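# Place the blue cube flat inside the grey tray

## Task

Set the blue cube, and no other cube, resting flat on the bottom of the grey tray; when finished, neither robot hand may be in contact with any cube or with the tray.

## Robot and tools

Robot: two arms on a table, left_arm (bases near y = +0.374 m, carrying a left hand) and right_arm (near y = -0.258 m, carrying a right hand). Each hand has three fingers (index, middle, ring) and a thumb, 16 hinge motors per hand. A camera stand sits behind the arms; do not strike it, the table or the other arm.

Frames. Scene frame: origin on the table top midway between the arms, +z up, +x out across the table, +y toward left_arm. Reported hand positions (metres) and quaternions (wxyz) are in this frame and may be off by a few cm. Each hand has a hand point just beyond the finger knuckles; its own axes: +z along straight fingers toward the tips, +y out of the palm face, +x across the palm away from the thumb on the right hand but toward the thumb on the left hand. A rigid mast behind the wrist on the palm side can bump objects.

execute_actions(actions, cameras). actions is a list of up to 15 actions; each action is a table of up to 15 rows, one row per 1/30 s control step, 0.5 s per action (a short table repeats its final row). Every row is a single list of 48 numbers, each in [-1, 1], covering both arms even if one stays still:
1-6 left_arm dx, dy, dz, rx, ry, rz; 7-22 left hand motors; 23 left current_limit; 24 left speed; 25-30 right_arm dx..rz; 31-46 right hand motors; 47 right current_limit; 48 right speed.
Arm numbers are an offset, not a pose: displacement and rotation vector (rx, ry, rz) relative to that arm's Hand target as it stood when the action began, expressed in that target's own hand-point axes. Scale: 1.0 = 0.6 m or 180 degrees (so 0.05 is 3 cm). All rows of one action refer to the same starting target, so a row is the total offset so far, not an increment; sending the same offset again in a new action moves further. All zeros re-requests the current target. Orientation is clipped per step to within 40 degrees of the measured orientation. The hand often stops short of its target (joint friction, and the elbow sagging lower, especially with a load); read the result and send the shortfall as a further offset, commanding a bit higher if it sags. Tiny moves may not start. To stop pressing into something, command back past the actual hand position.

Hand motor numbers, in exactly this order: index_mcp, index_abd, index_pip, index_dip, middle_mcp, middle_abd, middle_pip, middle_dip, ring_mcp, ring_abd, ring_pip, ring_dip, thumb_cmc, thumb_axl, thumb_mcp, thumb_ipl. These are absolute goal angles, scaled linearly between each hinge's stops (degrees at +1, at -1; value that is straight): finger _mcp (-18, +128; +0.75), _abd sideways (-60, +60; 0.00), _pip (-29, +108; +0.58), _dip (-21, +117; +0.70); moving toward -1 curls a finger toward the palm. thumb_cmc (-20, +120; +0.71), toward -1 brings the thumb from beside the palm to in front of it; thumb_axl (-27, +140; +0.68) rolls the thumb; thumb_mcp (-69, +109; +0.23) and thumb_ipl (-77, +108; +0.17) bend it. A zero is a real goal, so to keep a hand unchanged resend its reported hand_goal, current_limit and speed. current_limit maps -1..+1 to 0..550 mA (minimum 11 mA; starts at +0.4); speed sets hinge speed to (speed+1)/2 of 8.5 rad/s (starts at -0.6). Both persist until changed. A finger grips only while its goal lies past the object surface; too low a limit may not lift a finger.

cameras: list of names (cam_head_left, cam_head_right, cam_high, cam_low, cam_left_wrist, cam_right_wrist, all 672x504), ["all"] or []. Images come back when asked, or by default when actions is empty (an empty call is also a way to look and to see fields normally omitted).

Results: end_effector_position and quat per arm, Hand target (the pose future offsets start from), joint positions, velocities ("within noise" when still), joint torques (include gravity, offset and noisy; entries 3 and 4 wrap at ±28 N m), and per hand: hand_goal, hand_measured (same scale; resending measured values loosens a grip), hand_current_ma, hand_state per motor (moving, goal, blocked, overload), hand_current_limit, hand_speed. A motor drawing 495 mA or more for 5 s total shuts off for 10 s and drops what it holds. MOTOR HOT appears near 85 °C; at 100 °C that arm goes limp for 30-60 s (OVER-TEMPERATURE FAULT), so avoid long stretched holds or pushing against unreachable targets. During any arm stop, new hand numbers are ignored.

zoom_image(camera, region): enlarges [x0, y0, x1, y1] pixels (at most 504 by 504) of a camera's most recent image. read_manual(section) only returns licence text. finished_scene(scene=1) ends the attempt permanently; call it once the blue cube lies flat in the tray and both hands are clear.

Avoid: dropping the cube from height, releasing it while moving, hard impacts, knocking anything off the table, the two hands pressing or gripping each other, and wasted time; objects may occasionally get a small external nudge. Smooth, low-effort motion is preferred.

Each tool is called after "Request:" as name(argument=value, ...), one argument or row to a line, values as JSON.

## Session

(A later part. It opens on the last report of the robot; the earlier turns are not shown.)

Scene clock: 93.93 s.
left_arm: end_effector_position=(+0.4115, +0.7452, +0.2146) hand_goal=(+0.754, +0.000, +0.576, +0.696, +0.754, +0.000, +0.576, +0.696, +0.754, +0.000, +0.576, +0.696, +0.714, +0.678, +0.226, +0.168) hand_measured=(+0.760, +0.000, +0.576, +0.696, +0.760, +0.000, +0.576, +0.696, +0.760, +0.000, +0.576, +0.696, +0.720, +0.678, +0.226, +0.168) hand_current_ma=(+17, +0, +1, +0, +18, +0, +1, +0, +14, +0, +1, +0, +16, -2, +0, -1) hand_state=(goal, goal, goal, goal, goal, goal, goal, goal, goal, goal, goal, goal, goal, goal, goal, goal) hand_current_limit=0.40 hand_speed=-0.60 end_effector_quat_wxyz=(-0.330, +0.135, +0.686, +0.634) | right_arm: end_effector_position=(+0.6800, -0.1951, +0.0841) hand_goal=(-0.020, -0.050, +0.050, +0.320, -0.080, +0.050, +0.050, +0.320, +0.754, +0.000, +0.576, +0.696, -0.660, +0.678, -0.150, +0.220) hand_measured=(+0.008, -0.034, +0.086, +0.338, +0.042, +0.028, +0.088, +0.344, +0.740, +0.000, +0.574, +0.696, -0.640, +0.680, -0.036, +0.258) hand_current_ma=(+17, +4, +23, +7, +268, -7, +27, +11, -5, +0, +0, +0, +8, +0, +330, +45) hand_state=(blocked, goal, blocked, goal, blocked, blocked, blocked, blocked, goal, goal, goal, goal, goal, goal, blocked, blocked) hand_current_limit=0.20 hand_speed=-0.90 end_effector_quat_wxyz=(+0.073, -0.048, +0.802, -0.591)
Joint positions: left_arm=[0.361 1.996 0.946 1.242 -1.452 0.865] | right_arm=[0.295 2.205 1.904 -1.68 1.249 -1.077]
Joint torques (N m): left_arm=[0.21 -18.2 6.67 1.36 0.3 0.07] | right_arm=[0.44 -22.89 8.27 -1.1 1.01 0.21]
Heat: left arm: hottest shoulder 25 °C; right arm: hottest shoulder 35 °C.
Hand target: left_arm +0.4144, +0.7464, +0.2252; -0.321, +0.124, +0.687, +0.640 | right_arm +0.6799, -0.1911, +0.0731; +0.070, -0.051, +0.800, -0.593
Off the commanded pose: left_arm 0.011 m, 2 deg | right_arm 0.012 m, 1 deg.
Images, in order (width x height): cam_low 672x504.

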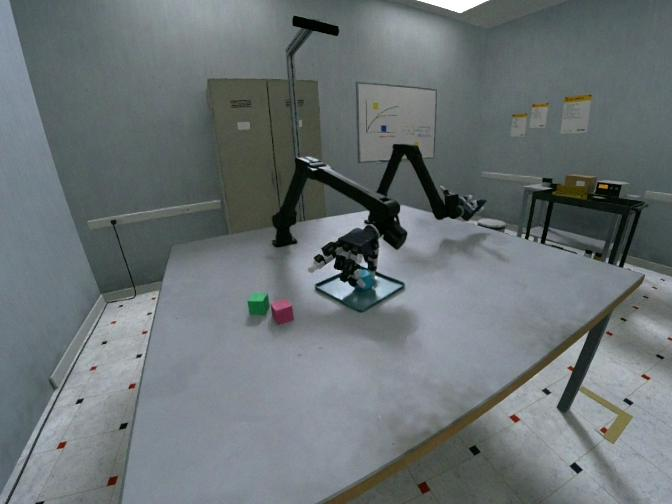

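Request:
execute_actions(
  actions=[
    [[0,0,0,0,0,0,0.754,0,0.576,0.696,0.754,0,0.576,0.696,0.754,0,0.576,0.696,0.714,0.678,0.226,0.168,0.4,-0.6,0.0004,0.008,0.0024,0,0,0,-0.02,-0.05,0.05,0.32,-0.08,0.05,0.05,0.32,0.754,0,0.576,0.696,-0.661,0.678,-0.15,0.22,0.2,-0.9]],
  ],
  cameras=["cam_low"],
)

Request:
zoom_image(
  camera="cam_low",
  region=[310, 250, 420, 330],
)

Scene clock: 94.77 s.
left_arm: end_effector_position=(+0.4115, +0.7452, +0.2146) hand_goal=(+0.754, +0.000, +0.576, +0.696, +0.754, +0.000, +0.576, +0.696, +0.754, +0.000, +0.576, +0.696, +0.714, +0.678, +0.226, +0.168) hand_measured=(+0.760, +0.000, +0.576, +0.696, +0.760, +0.000, +0.576, +0.696, +0.760, +0.000, +0.576, +0.696, +0.720, +0.678, +0.226, +0.168) hand_current_ma=(+17, +0, +1, +0, +18, +0, +1, +0, +14, +0, +1, +0, +16, -2, +0, -1) hand_state=(goal, goal, goal, goal, goal, goal, goal, goal, goal, goal, goal, goal, goal, goal, goal, goal) hand_current_limit=0.40 hand_speed=-0.60 end_effector_quat_wxyz=(-0.330, +0.135, +0.686, +0.634) | right_arm: end_effector_position=(+0.6799, -0.1952, +0.0837) hand_goal=(-0.020, -0.050, +0.050, +0.320, -0.080, +0.050, +0.050, +0.320, +0.754, +0.000, +0.576, +0.696, -0.660, +0.678, -0.150, +0.220) hand_measured=(+0.008, -0.034, +0.086, +0.338, +0.042, +0.028, +0.088, +0.344, +0.740, +0.000, +0.574, +0.696, -0.640, +0.680, -0.036, +0.258) hand_current_ma=(+17, +4, +23, +7, +268, -7, +27, +11, -5, +0, +0, +0, +8, +0, +330, +45) hand_state=(blocked, goal, blocked, goal, blocked, blocked, blocked, blocked, goal, goal, goal, goal, blocked, goal, blocked, blocked) hand_current_limit=0.20 hand_speed=-0.90 end_effector_quat_wxyz=(+0.073, -0.048, +0.802, -0.591)
Joint positions: left_arm=[0.361 1.996 0.946 1.242 -1.452 0.865] | right_arm=[0.295 2.205 1.903 -1.68 1.249 -1.076]
Joint torques (N m): left_arm=[0.09 -18.37 6.8 1.43 0.32 0.08] | right_arm=[0.5 -22.42 7.86 -0.77 0.99 0.21]
Heat: left arm: hottest shoulder 25 °C; right arm: hottest shoulder 35 °C.
Hand target: left_arm +0.4144, +0.7464, +0.2252; -0.321, +0.124, +0.687, +0.640 | right_arm +0.6800, -0.1911, +0.0681; +0.071, -0.051, +0.800, -0.593
Off the commanded pose: left_arm 0.011 m, 2 deg | right_arm 0.016 m, 1 deg.
Images, in order (width x height): cam_low 672x504.

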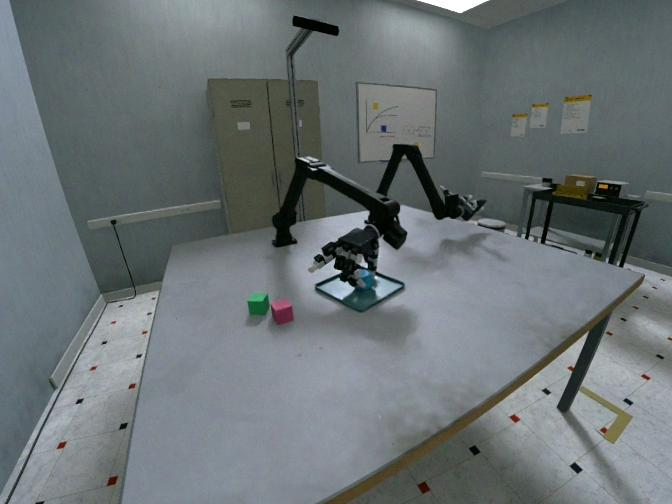

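Scaled by 4.582 from the camera's 672x504 image, which has a finer 960x720 frame.

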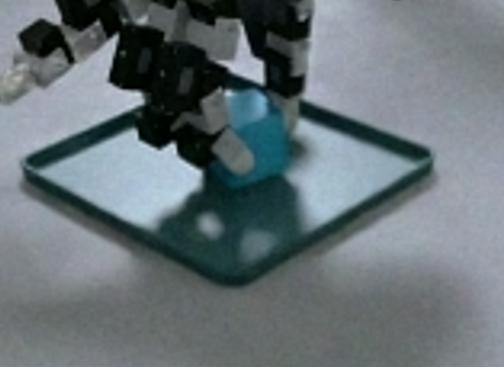

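Request:
execute_actions(
  actions=[
    [[0,0,0,0,0,0,0.754,0,0.576,0.696,0.754,0,0.576,0.696,0.754,0,0.576,0.696,0.714,0.678,0.226,0.168,0.4,-0.6,-0.0003,-0.0064,-0.0019,0,0,0,0.01,-0.05,0.06,0.32,-0.02,0.05,0.05,0.32,0.754,0,0.576,0.696,-0.661,0.678,-0.09,0.24,0.2,-0.9]],
    [[0,0,0,0,0,0,0.754,0,0.576,0.696,0.754,0,0.576,0.696,0.754,0,0.576,0.696,0.714,0.678,0.226,0.168,0.4,-0.6,0,0,0,0,0,0,0.04,-0.05,0.066,0.33,0.03,0.05,0.066,0.33,0.754,0,0.576,0.696,-0.661,0.678,-0.045,0.26,0.2,-0.9]],
  ],
  cameras=["cam_low"],
)

Request:
zoom_image(
  camera="cam_low",
  region=[310, 250, 420, 330],
)

Scene clock: 96.23 s.
left_arm: end_effector_position=(+0.4115, +0.7452, +0.2146) hand_goal=(+0.754, +0.000, +0.576, +0.696, +0.754, +0.000, +0.576, +0.696, +0.754, +0.000, +0.576, +0.696, +0.714, +0.678, +0.226, +0.168) hand_measured=(+0.760, +0.000, +0.576, +0.696, +0.760, +0.000, +0.576, +0.696, +0.760, +0.000, +0.576, +0.696, +0.720, +0.678, +0.226, +0.168) hand_current_ma=(+17, +0, +1, +0, +18, +0, +1, +0, +14, +0, +1, +0, +16, -2, +0, -1) hand_state=(goal, goal, goal, goal, goal, goal, goal, goal, goal, goal, goal, goal, goal, goal, goal, goal) hand_current_limit=0.40 hand_speed=-0.60 end_effector_quat_wxyz=(-0.330, +0.135, +0.686, +0.634) | right_arm: end_effector_position=(+0.6799, -0.1952, +0.0837) hand_goal=(+0.040, -0.050, +0.066, +0.330, +0.030, +0.050, +0.066, +0.330, +0.754, +0.000, +0.576, +0.696, -0.660, +0.678, -0.044, +0.260) hand_measured=(+0.028, -0.034, +0.068, +0.334, +0.048, +0.028, +0.090, +0.344, +0.740, +0.000, +0.574, +0.696, -0.638, +0.680, -0.034, +0.268) hand_current_ma=(-3, +4, +0, +0, +7, -7, +11, +4, -5, +0, +0, +0, +9, +0, +3, +3) hand_state=(goal, goal, goal, goal, goal, blocked, blocked, goal, goal, goal, goal, goal, blocked, goal, goal, goal) hand_current_limit=0.20 hand_speed=-0.90 end_effector_quat_wxyz=(+0.073, -0.048, +0.802, -0.591)
Joint positions: left_arm=[0.361 1.996 0.946 1.242 -1.452 0.865] | right_arm=[0.295 2.205 1.903 -1.68 1.249 -1.075]
Joint torques (N m): left_arm=[-0.26 -18.49 6.74 1.44 0.32 0.09] | right_arm=[0.5 -22.83 8.28 -1.03 1 0.2]
Heat: left arm: hottest shoulder 25 °C; right arm: hottest shoulder 36 °C.
Hand target: left_arm +0.4144, +0.7464, +0.2252; -0.321, +0.124, +0.687, +0.640 | right_arm +0.6800, -0.1911, +0.0721; +0.071, -0.051, +0.800, -0.593
Off the commanded pose: left_arm 0.011 m, 2 deg | right_arm 0.012 m, 1 deg.
Images, in order (width x height): cam_low 672x504.

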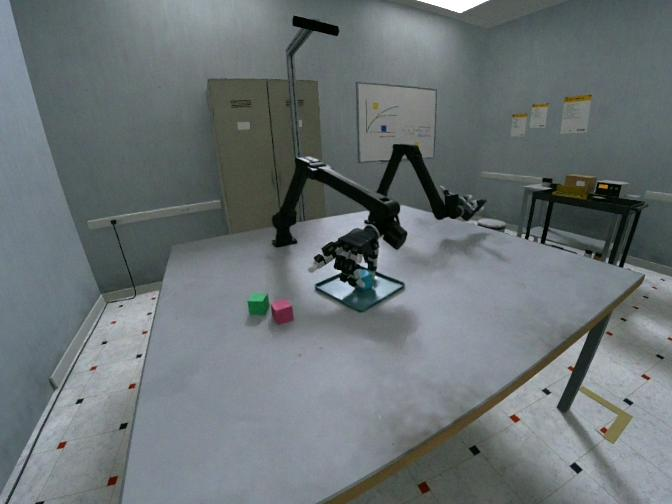

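Scaled by 4.582 from the camera's 672x504 image, which has a finer 960x720 frame.

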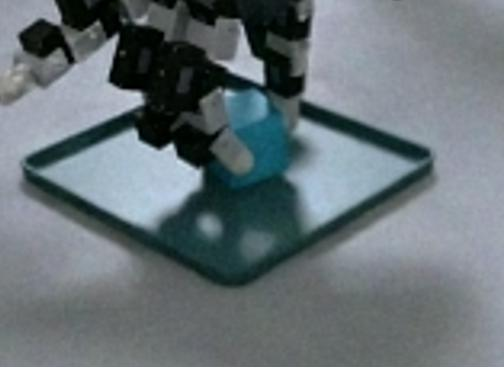

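Grip load is gone and the cube did not drop. Open further.

Request:
execute_actions(
  actions=[
    [[0,0,0,0,0,0,0.754,0,0.576,0.696,0.754,0,0.576,0.696,0.754,0,0.576,0.696,0.714,0.678,0.226,0.168,0.4,-0.6,0,0,0,0,0,0,0.10,-0.05,0.066,0.333,0.09,0.05,0.09,0.34,0.754,0,0.576,0.696,-0.661,0.678,0.0,0.28,0.2,-0.9]],
    [[0,0,0,0,0,0,0.754,0,0.576,0.696,0.754,0,0.576,0.696,0.754,0,0.576,0.696,0.714,0.678,0.226,0.168,0.4,-0.6,0,0,0,0,0,0,0.20,-0.05,0.066,0.333,0.19,0.05,0.09,0.34,0.754,0,0.576,0.696,-0.661,0.678,0.09,0.297,0.2,-0.85]],
    [[0,0,0,0,0,0,0.754,0,0.576,0.696,0.754,0,0.576,0.696,0.754,0,0.576,0.696,0.714,0.678,0.226,0.168,0.4,-0.6,0,0,0,0,0,0,0.28,-0.05,0.066,0.333,0.28,0.05,0.09,0.34,0.754,0,0.576,0.696,-0.661,0.678,0.16,0.3,0.2,-0.85]],
  ],
  cameras=["cam_low","cam_high"],
)

Request:
zoom_image(
  camera="cam_low",
  region=[310, 250, 420, 330],
)

Scene clock: 98.27 s.
left_arm: end_effector_position=(+0.4115, +0.7452, +0.2146) hand_goal=(+0.754, +0.000, +0.576, +0.696, +0.754, +0.000, +0.576, +0.696, +0.754, +0.000, +0.576, +0.696, +0.714, +0.678, +0.226, +0.168) hand_measured=(+0.760, +0.000, +0.576, +0.696, +0.760, +0.000, +0.576, +0.696, +0.760, +0.000, +0.576, +0.696, +0.720, +0.678, +0.226, +0.168) hand_current_ma=(+17, +0, +1, +0, +18, +0, +1, +0, +14, +0, +1, +0, +16, -2, +0, -1) hand_state=(goal, goal, goal, goal, goal, goal, goal, goal, goal, goal, goal, goal, goal, goal, goal, goal) hand_current_limit=0.40 hand_speed=-0.60 end_effector_quat_wxyz=(-0.330, +0.135, +0.686, +0.634) | right_arm: end_effector_position=(+0.6799, -0.1952, +0.0837) hand_goal=(+0.280, -0.050, +0.066, +0.334, +0.280, +0.050, +0.090, +0.340, +0.754, +0.000, +0.576, +0.696, -0.660, +0.678, +0.160, +0.300) hand_measured=(+0.268, -0.046, +0.068, +0.334, +0.266, +0.046, +0.092, +0.342, +0.740, +0.000, +0.574, +0.696, -0.656, +0.680, +0.156, +0.298) hand_current_ma=(-4, +0, +0, +0, -5, +0, +0, +0, -5, +0, +0, +0, +0, +0, -1, +0) hand_state=(goal, goal, goal, goal, goal, goal, goal, goal, goal, goal, goal, goal, goal, goal, goal, goal) hand_current_limit=0.20 hand_speed=-0.85 end_effector_quat_wxyz=(+0.074, -0.047, +0.802, -0.591)
Joint positions: left_arm=[0.361 1.996 0.946 1.242 -1.452 0.865] | right_arm=[0.295 2.205 1.903 -1.68 1.249 -1.075]
Joint torques (N m): left_arm=[0.21 -17.96 6.68 1.39 0.32 0.09] | right_arm=[0.38 -22.77 8.25 -1.06 1.03 0.2]
Heat: left arm: hottest shoulder 25 °C; right arm: hottest shoulder 36 °C.
Hand target: left_arm +0.4144, +0.7464, +0.2252; -0.321, +0.124, +0.687, +0.640 | right_arm +0.6800, -0.1911, +0.0721; +0.071, -0.051, +0.800, -0.593
Off the commanded pose: left_arm 0.011 m, 2 deg | right_arm 0.012 m, 1 deg.
Images, in order (width x height): cam_high 672x504, cam_low 672x504.

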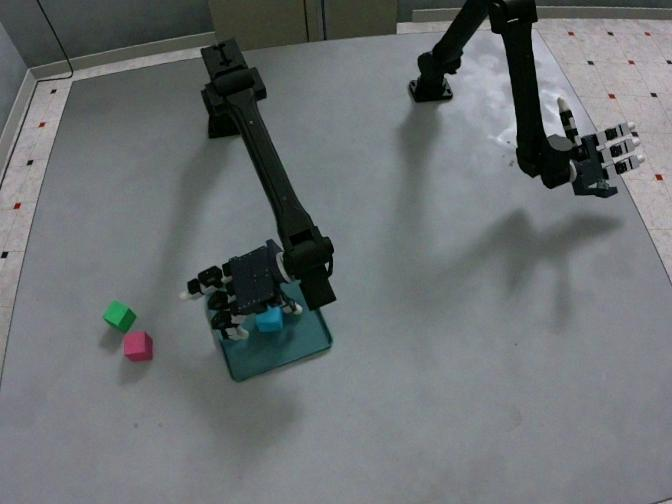

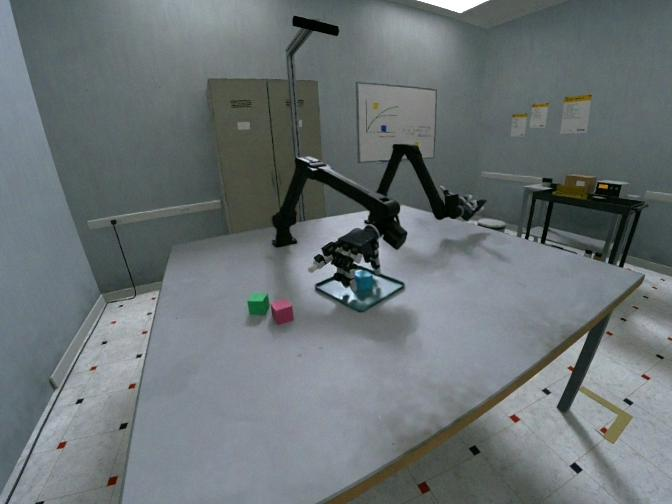

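Scaled by 4.582 from the camera's 672x504 image, which has a finer 960x720 frame.

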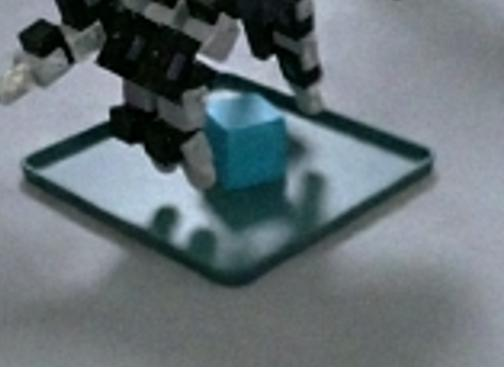

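Request:
execute_actions(
  actions=[
    [[0,0,0,0,0,0,0.754,0,0.576,0.696,0.754,0,0.576,0.696,0.754,0,0.576,0.696,0.714,0.678,0.226,0.168,0.4,-0.6,-0.0018,-0.0319,-0.0095,0,0,0,0.28,-0.05,0.066,0.333,0.28,0.05,0.09,0.34,0.754,0,0.576,0.696,-0.661,0.678,0.16,0.3,0.2,-0.85]],
    [[0,0,0,0,0,0,0.754,0,0.576,0.696,0.754,0,0.576,0.696,0.754,0,0.576,0.696,0.714,0.678,0.226,0.168,0.4,-0.6,-0.0026,-0.0478,-0.0143,0,0,0,0.28,-0.05,0.066,0.333,0.28,0.05,0.09,0.34,0.754,0,0.576,0.696,-0.661,0.678,0.16,0.3,0.2,-0.85]],
  ],
  cameras=["cam_low"],
)

Request:
zoom_image(
  camera="cam_low",
  region=[310, 250, 420, 330],
)

Scene clock: 99.97 s.
left_arm: end_effector_position=(+0.4115, +0.7452, +0.2146) hand_goal=(+0.754, +0.000, +0.576, +0.696, +0.754, +0.000, +0.576, +0.696, +0.754, +0.000, +0.576, +0.696, +0.714, +0.678, +0.226, +0.168) hand_measured=(+0.760, +0.000, +0.576, +0.696, +0.760, +0.000, +0.576, +0.696, +0.760, +0.000, +0.576, +0.696, +0.720, +0.678, +0.226, +0.168) hand_current_ma=(+17, +0, +1, +0, +18, +0, +1, +0, +14, +0, +1, +0, +16, -2, +0, -1) hand_state=(goal, goal, goal, goal, goal, goal, goal, goal, goal, goal, goal, goal, goal, goal, goal, goal) hand_current_limit=0.40 hand_speed=-0.60 end_effector_quat_wxyz=(-0.330, +0.135, +0.686, +0.634) | right_arm: end_effector_position=(+0.6770, -0.1952, +0.1012) hand_goal=(+0.280, -0.050, +0.066, +0.334, +0.280, +0.050, +0.090, +0.340, +0.754, +0.000, +0.576, +0.696, -0.660, +0.678, +0.160, +0.300) hand_measured=(+0.268, -0.048, +0.068, +0.334, +0.266, +0.046, +0.092, +0.342, +0.740, +0.000, +0.574, +0.696, -0.656, +0.680, +0.156, +0.298) hand_current_ma=(-4, +0, +0, +0, -5, +0, +0, +0, -5, +0, +0, +0, +0, +0, -1, +0) hand_state=(goal, goal, goal, goal, goal, goal, goal, goal, goal, goal, goal, goal, goal, goal, goal, goal) hand_current_limit=0.20 hand_speed=-0.85 end_effector_quat_wxyz=(+0.071, -0.058, +0.802, -0.590)
Joint positions: left_arm=[0.361 1.996 0.946 1.242 -1.452 0.865] | right_arm=[0.295 2.175 1.903 -1.68 1.249 -1.122]
Joint torques (N m): left_arm=[0.09 -18.55 6.72 1.51 0.31 0.1] | right_arm=[0.26 -26.34 9.94 -1.17 1.06 -0.13]
Heat: left arm: hottest shoulder 26 °C; right arm: hottest shoulder 36 °C.
Hand target: left_arm +0.4144, +0.7464, +0.2252; -0.321, +0.124, +0.687, +0.640 | right_arm +0.6800, -0.1911, +0.1221; +0.071, -0.051, +0.800, -0.593
Off the commanded pose: left_arm 0.011 m, 2 deg | right_arm 0.021 m, 1 deg.
joint sent to its limit (right arm) — joint 4 (wrist pitch), lower limit. The joint targets still meet the commanded pose.
Images, in order (width x height): cam_low 672x504.

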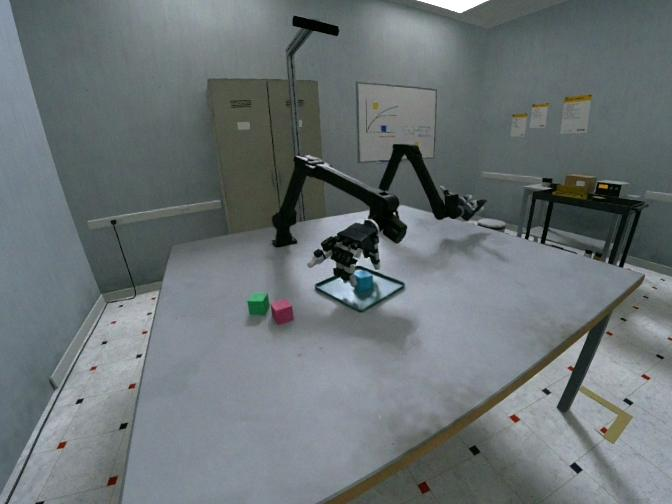

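Scaled by 4.582 from the camera's 672x504 image, which has a finer 960x720 frame.

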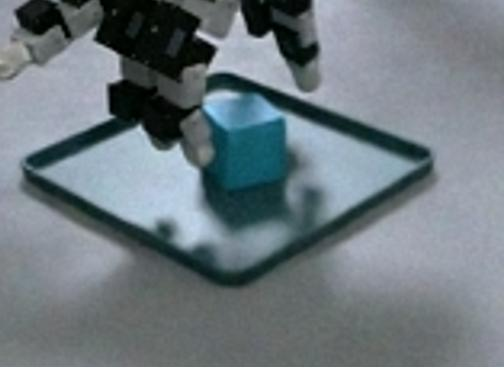

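Request:
execute_actions(
  actions=[
    [[0,0,0,0,0,0,0.754,0,0.576,0.696,0.754,0,0.576,0.696,0.754,0,0.576,0.696,0.714,0.678,0.226,0.168,0.4,-0.6,-0.0044,-0.0797,-0.0238,0,0,0,0.28,-0.05,0.066,0.333,0.28,0.05,0.09,0.34,0.754,0,0.576,0.696,-0.661,0.678,0.16,0.3,0.2,-0.85]],
    [[0,0,0,0,0,0,0.754,0,0.576,0.696,0.754,0,0.576,0.696,0.754,0,0.576,0.696,0.714,0.678,0.226,0.168,0.4,-0.6,-0.0044,-0.0797,-0.0238,0,0,0,0.28,-0.05,0.066,0.333,0.28,0.05,0.09,0.34,0.754,0,0.576,0.696,-0.661,0.678,0.16,0.3,0.2,-0.85]],
  ],
  cameras=["all"],
)

Request:
zoom_image(
  camera="cam_low",
  region=[310, 230, 420, 330],
)

Scene clock: 101.67 s.
left_arm: end_effector_position=(+0.4115, +0.7452, +0.2146) hand_goal=(+0.754, +0.000, +0.576, +0.696, +0.754, +0.000, +0.576, +0.696, +0.754, +0.000, +0.576, +0.696, +0.714, +0.678, +0.226, +0.168) hand_measured=(+0.760, +0.000, +0.576, +0.696, +0.760, +0.000, +0.576, +0.696, +0.760, +0.000, +0.576, +0.696, +0.720, +0.678, +0.226, +0.168) hand_current_ma=(+17, +0, +1, +0, +18, +0, +1, +0, +14, +0, +1, +0, +16, -2, +0, -1) hand_state=(goal, goal, goal, goal, goal, goal, goal, goal, goal, goal, goal, goal, goal, goal, goal, goal) hand_current_limit=0.40 hand_speed=-0.60 end_effector_quat_wxyz=(-0.330, +0.135, +0.686, +0.634) | right_arm: end_effector_position=(+0.6756, -0.1932, +0.2000) hand_goal=(+0.280, -0.050, +0.066, +0.334, +0.280, +0.050, +0.090, +0.340, +0.754, +0.000, +0.576, +0.696, -0.660, +0.678, +0.160, +0.300) hand_measured=(+0.268, -0.048, +0.068, +0.334, +0.266, +0.046, +0.092, +0.342, +0.740, +0.000, +0.574, +0.696, -0.656, +0.680, +0.156, +0.298) hand_current_ma=(-3, +0, +0, +0, -4, +0, +0, +0, -5, +0, +0, +0, +0, +0, -1, +0) hand_state=(goal, goal, goal, goal, goal, goal, goal, goal, goal, goal, goal, goal, goal, goal, goal, goal) hand_current_limit=0.20 hand_speed=-0.85 end_effector_quat_wxyz=(+0.092, -0.077, +0.804, -0.582)
Joint positions: left_arm=[0.361 1.996 0.946 1.242 -1.452 0.865] | right_arm=[0.295 2.047 1.966 -1.68 1.254 -1.309]
Joint torques (N m): left_arm=[0.15 -18.14 6.71 1.29 0.31 0.07] | right_arm=[0.09 -24.35 11.97 -0.92 1.11 -0.12]
Heat: left arm: hottest shoulder 26 °C; right arm: hottest shoulder 36 °C.
Hand target: left_arm +0.4144, +0.7464, +0.2252; -0.321, +0.124, +0.687, +0.640 | right_arm +0.6800, -0.1911, +0.2220; +0.071, -0.051, +0.800, -0.593
Off the commanded pose: left_arm 0.011 m, 2 deg | right_arm 0.023 m, 4 deg.
joint sent to its limit (right arm) — joint 4 (wrist pitch), lower limit. The joint targets are off in orientation, not in position.

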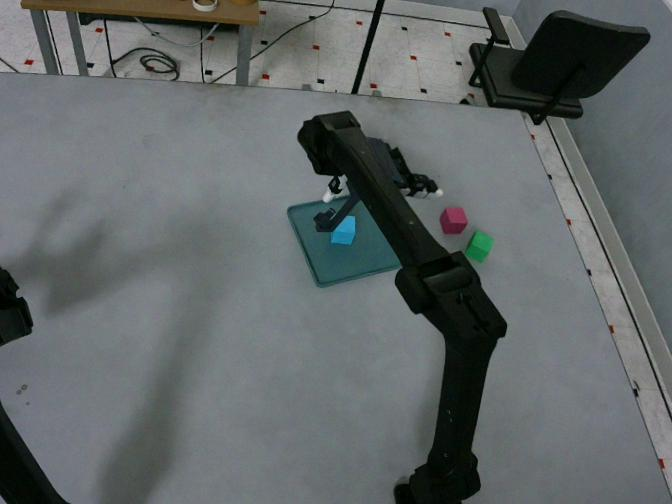

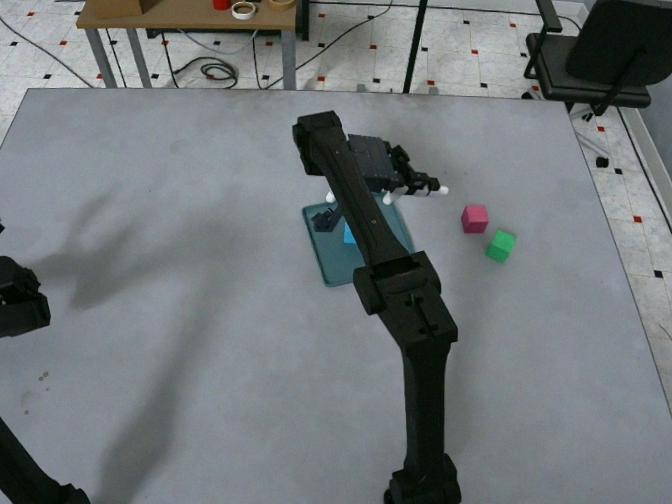

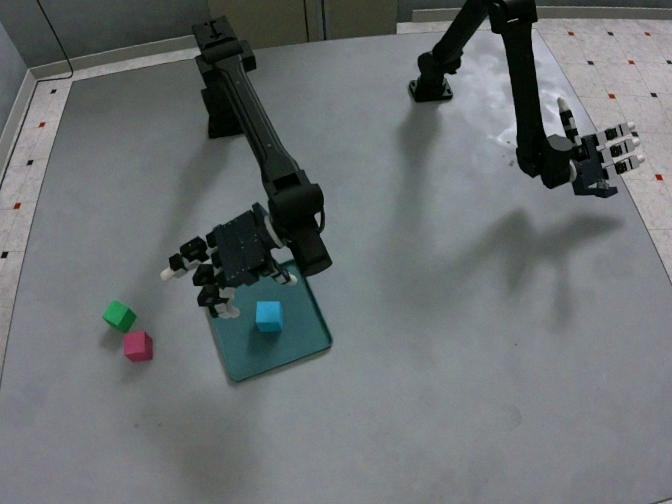

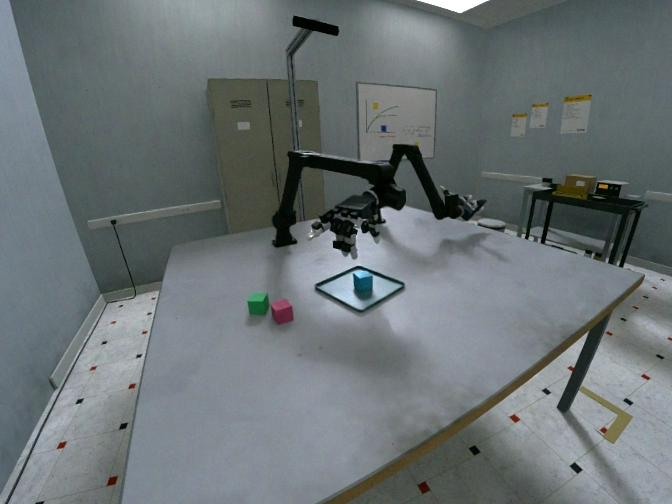

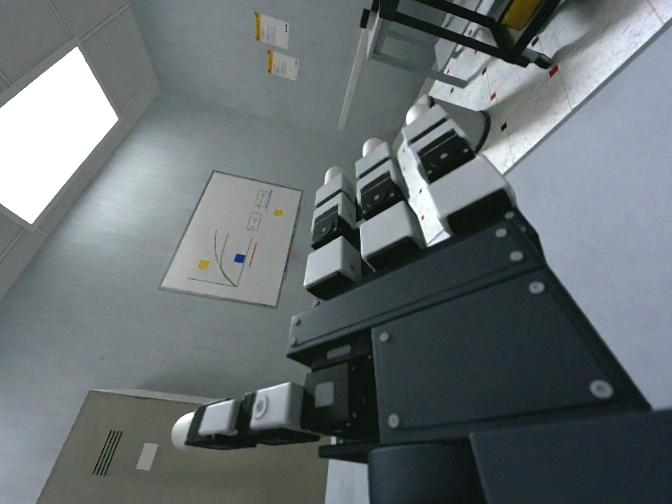

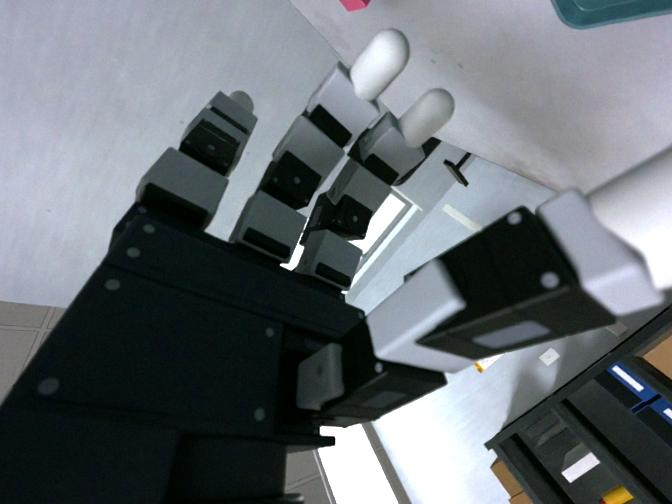

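Scaled by 4.582 from the camera's 672x504 image, which has a finer 960x720 frame.

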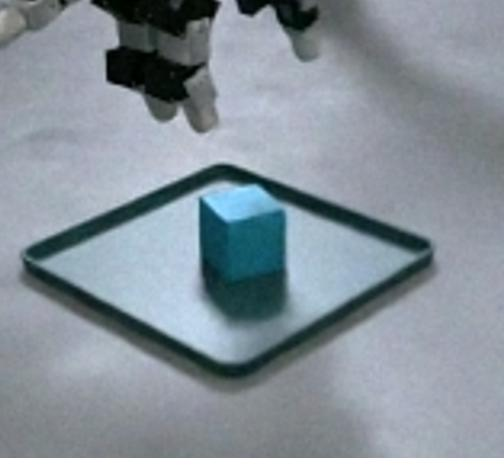

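Request:
finished_scene(
)

The scene is finished: the task was done.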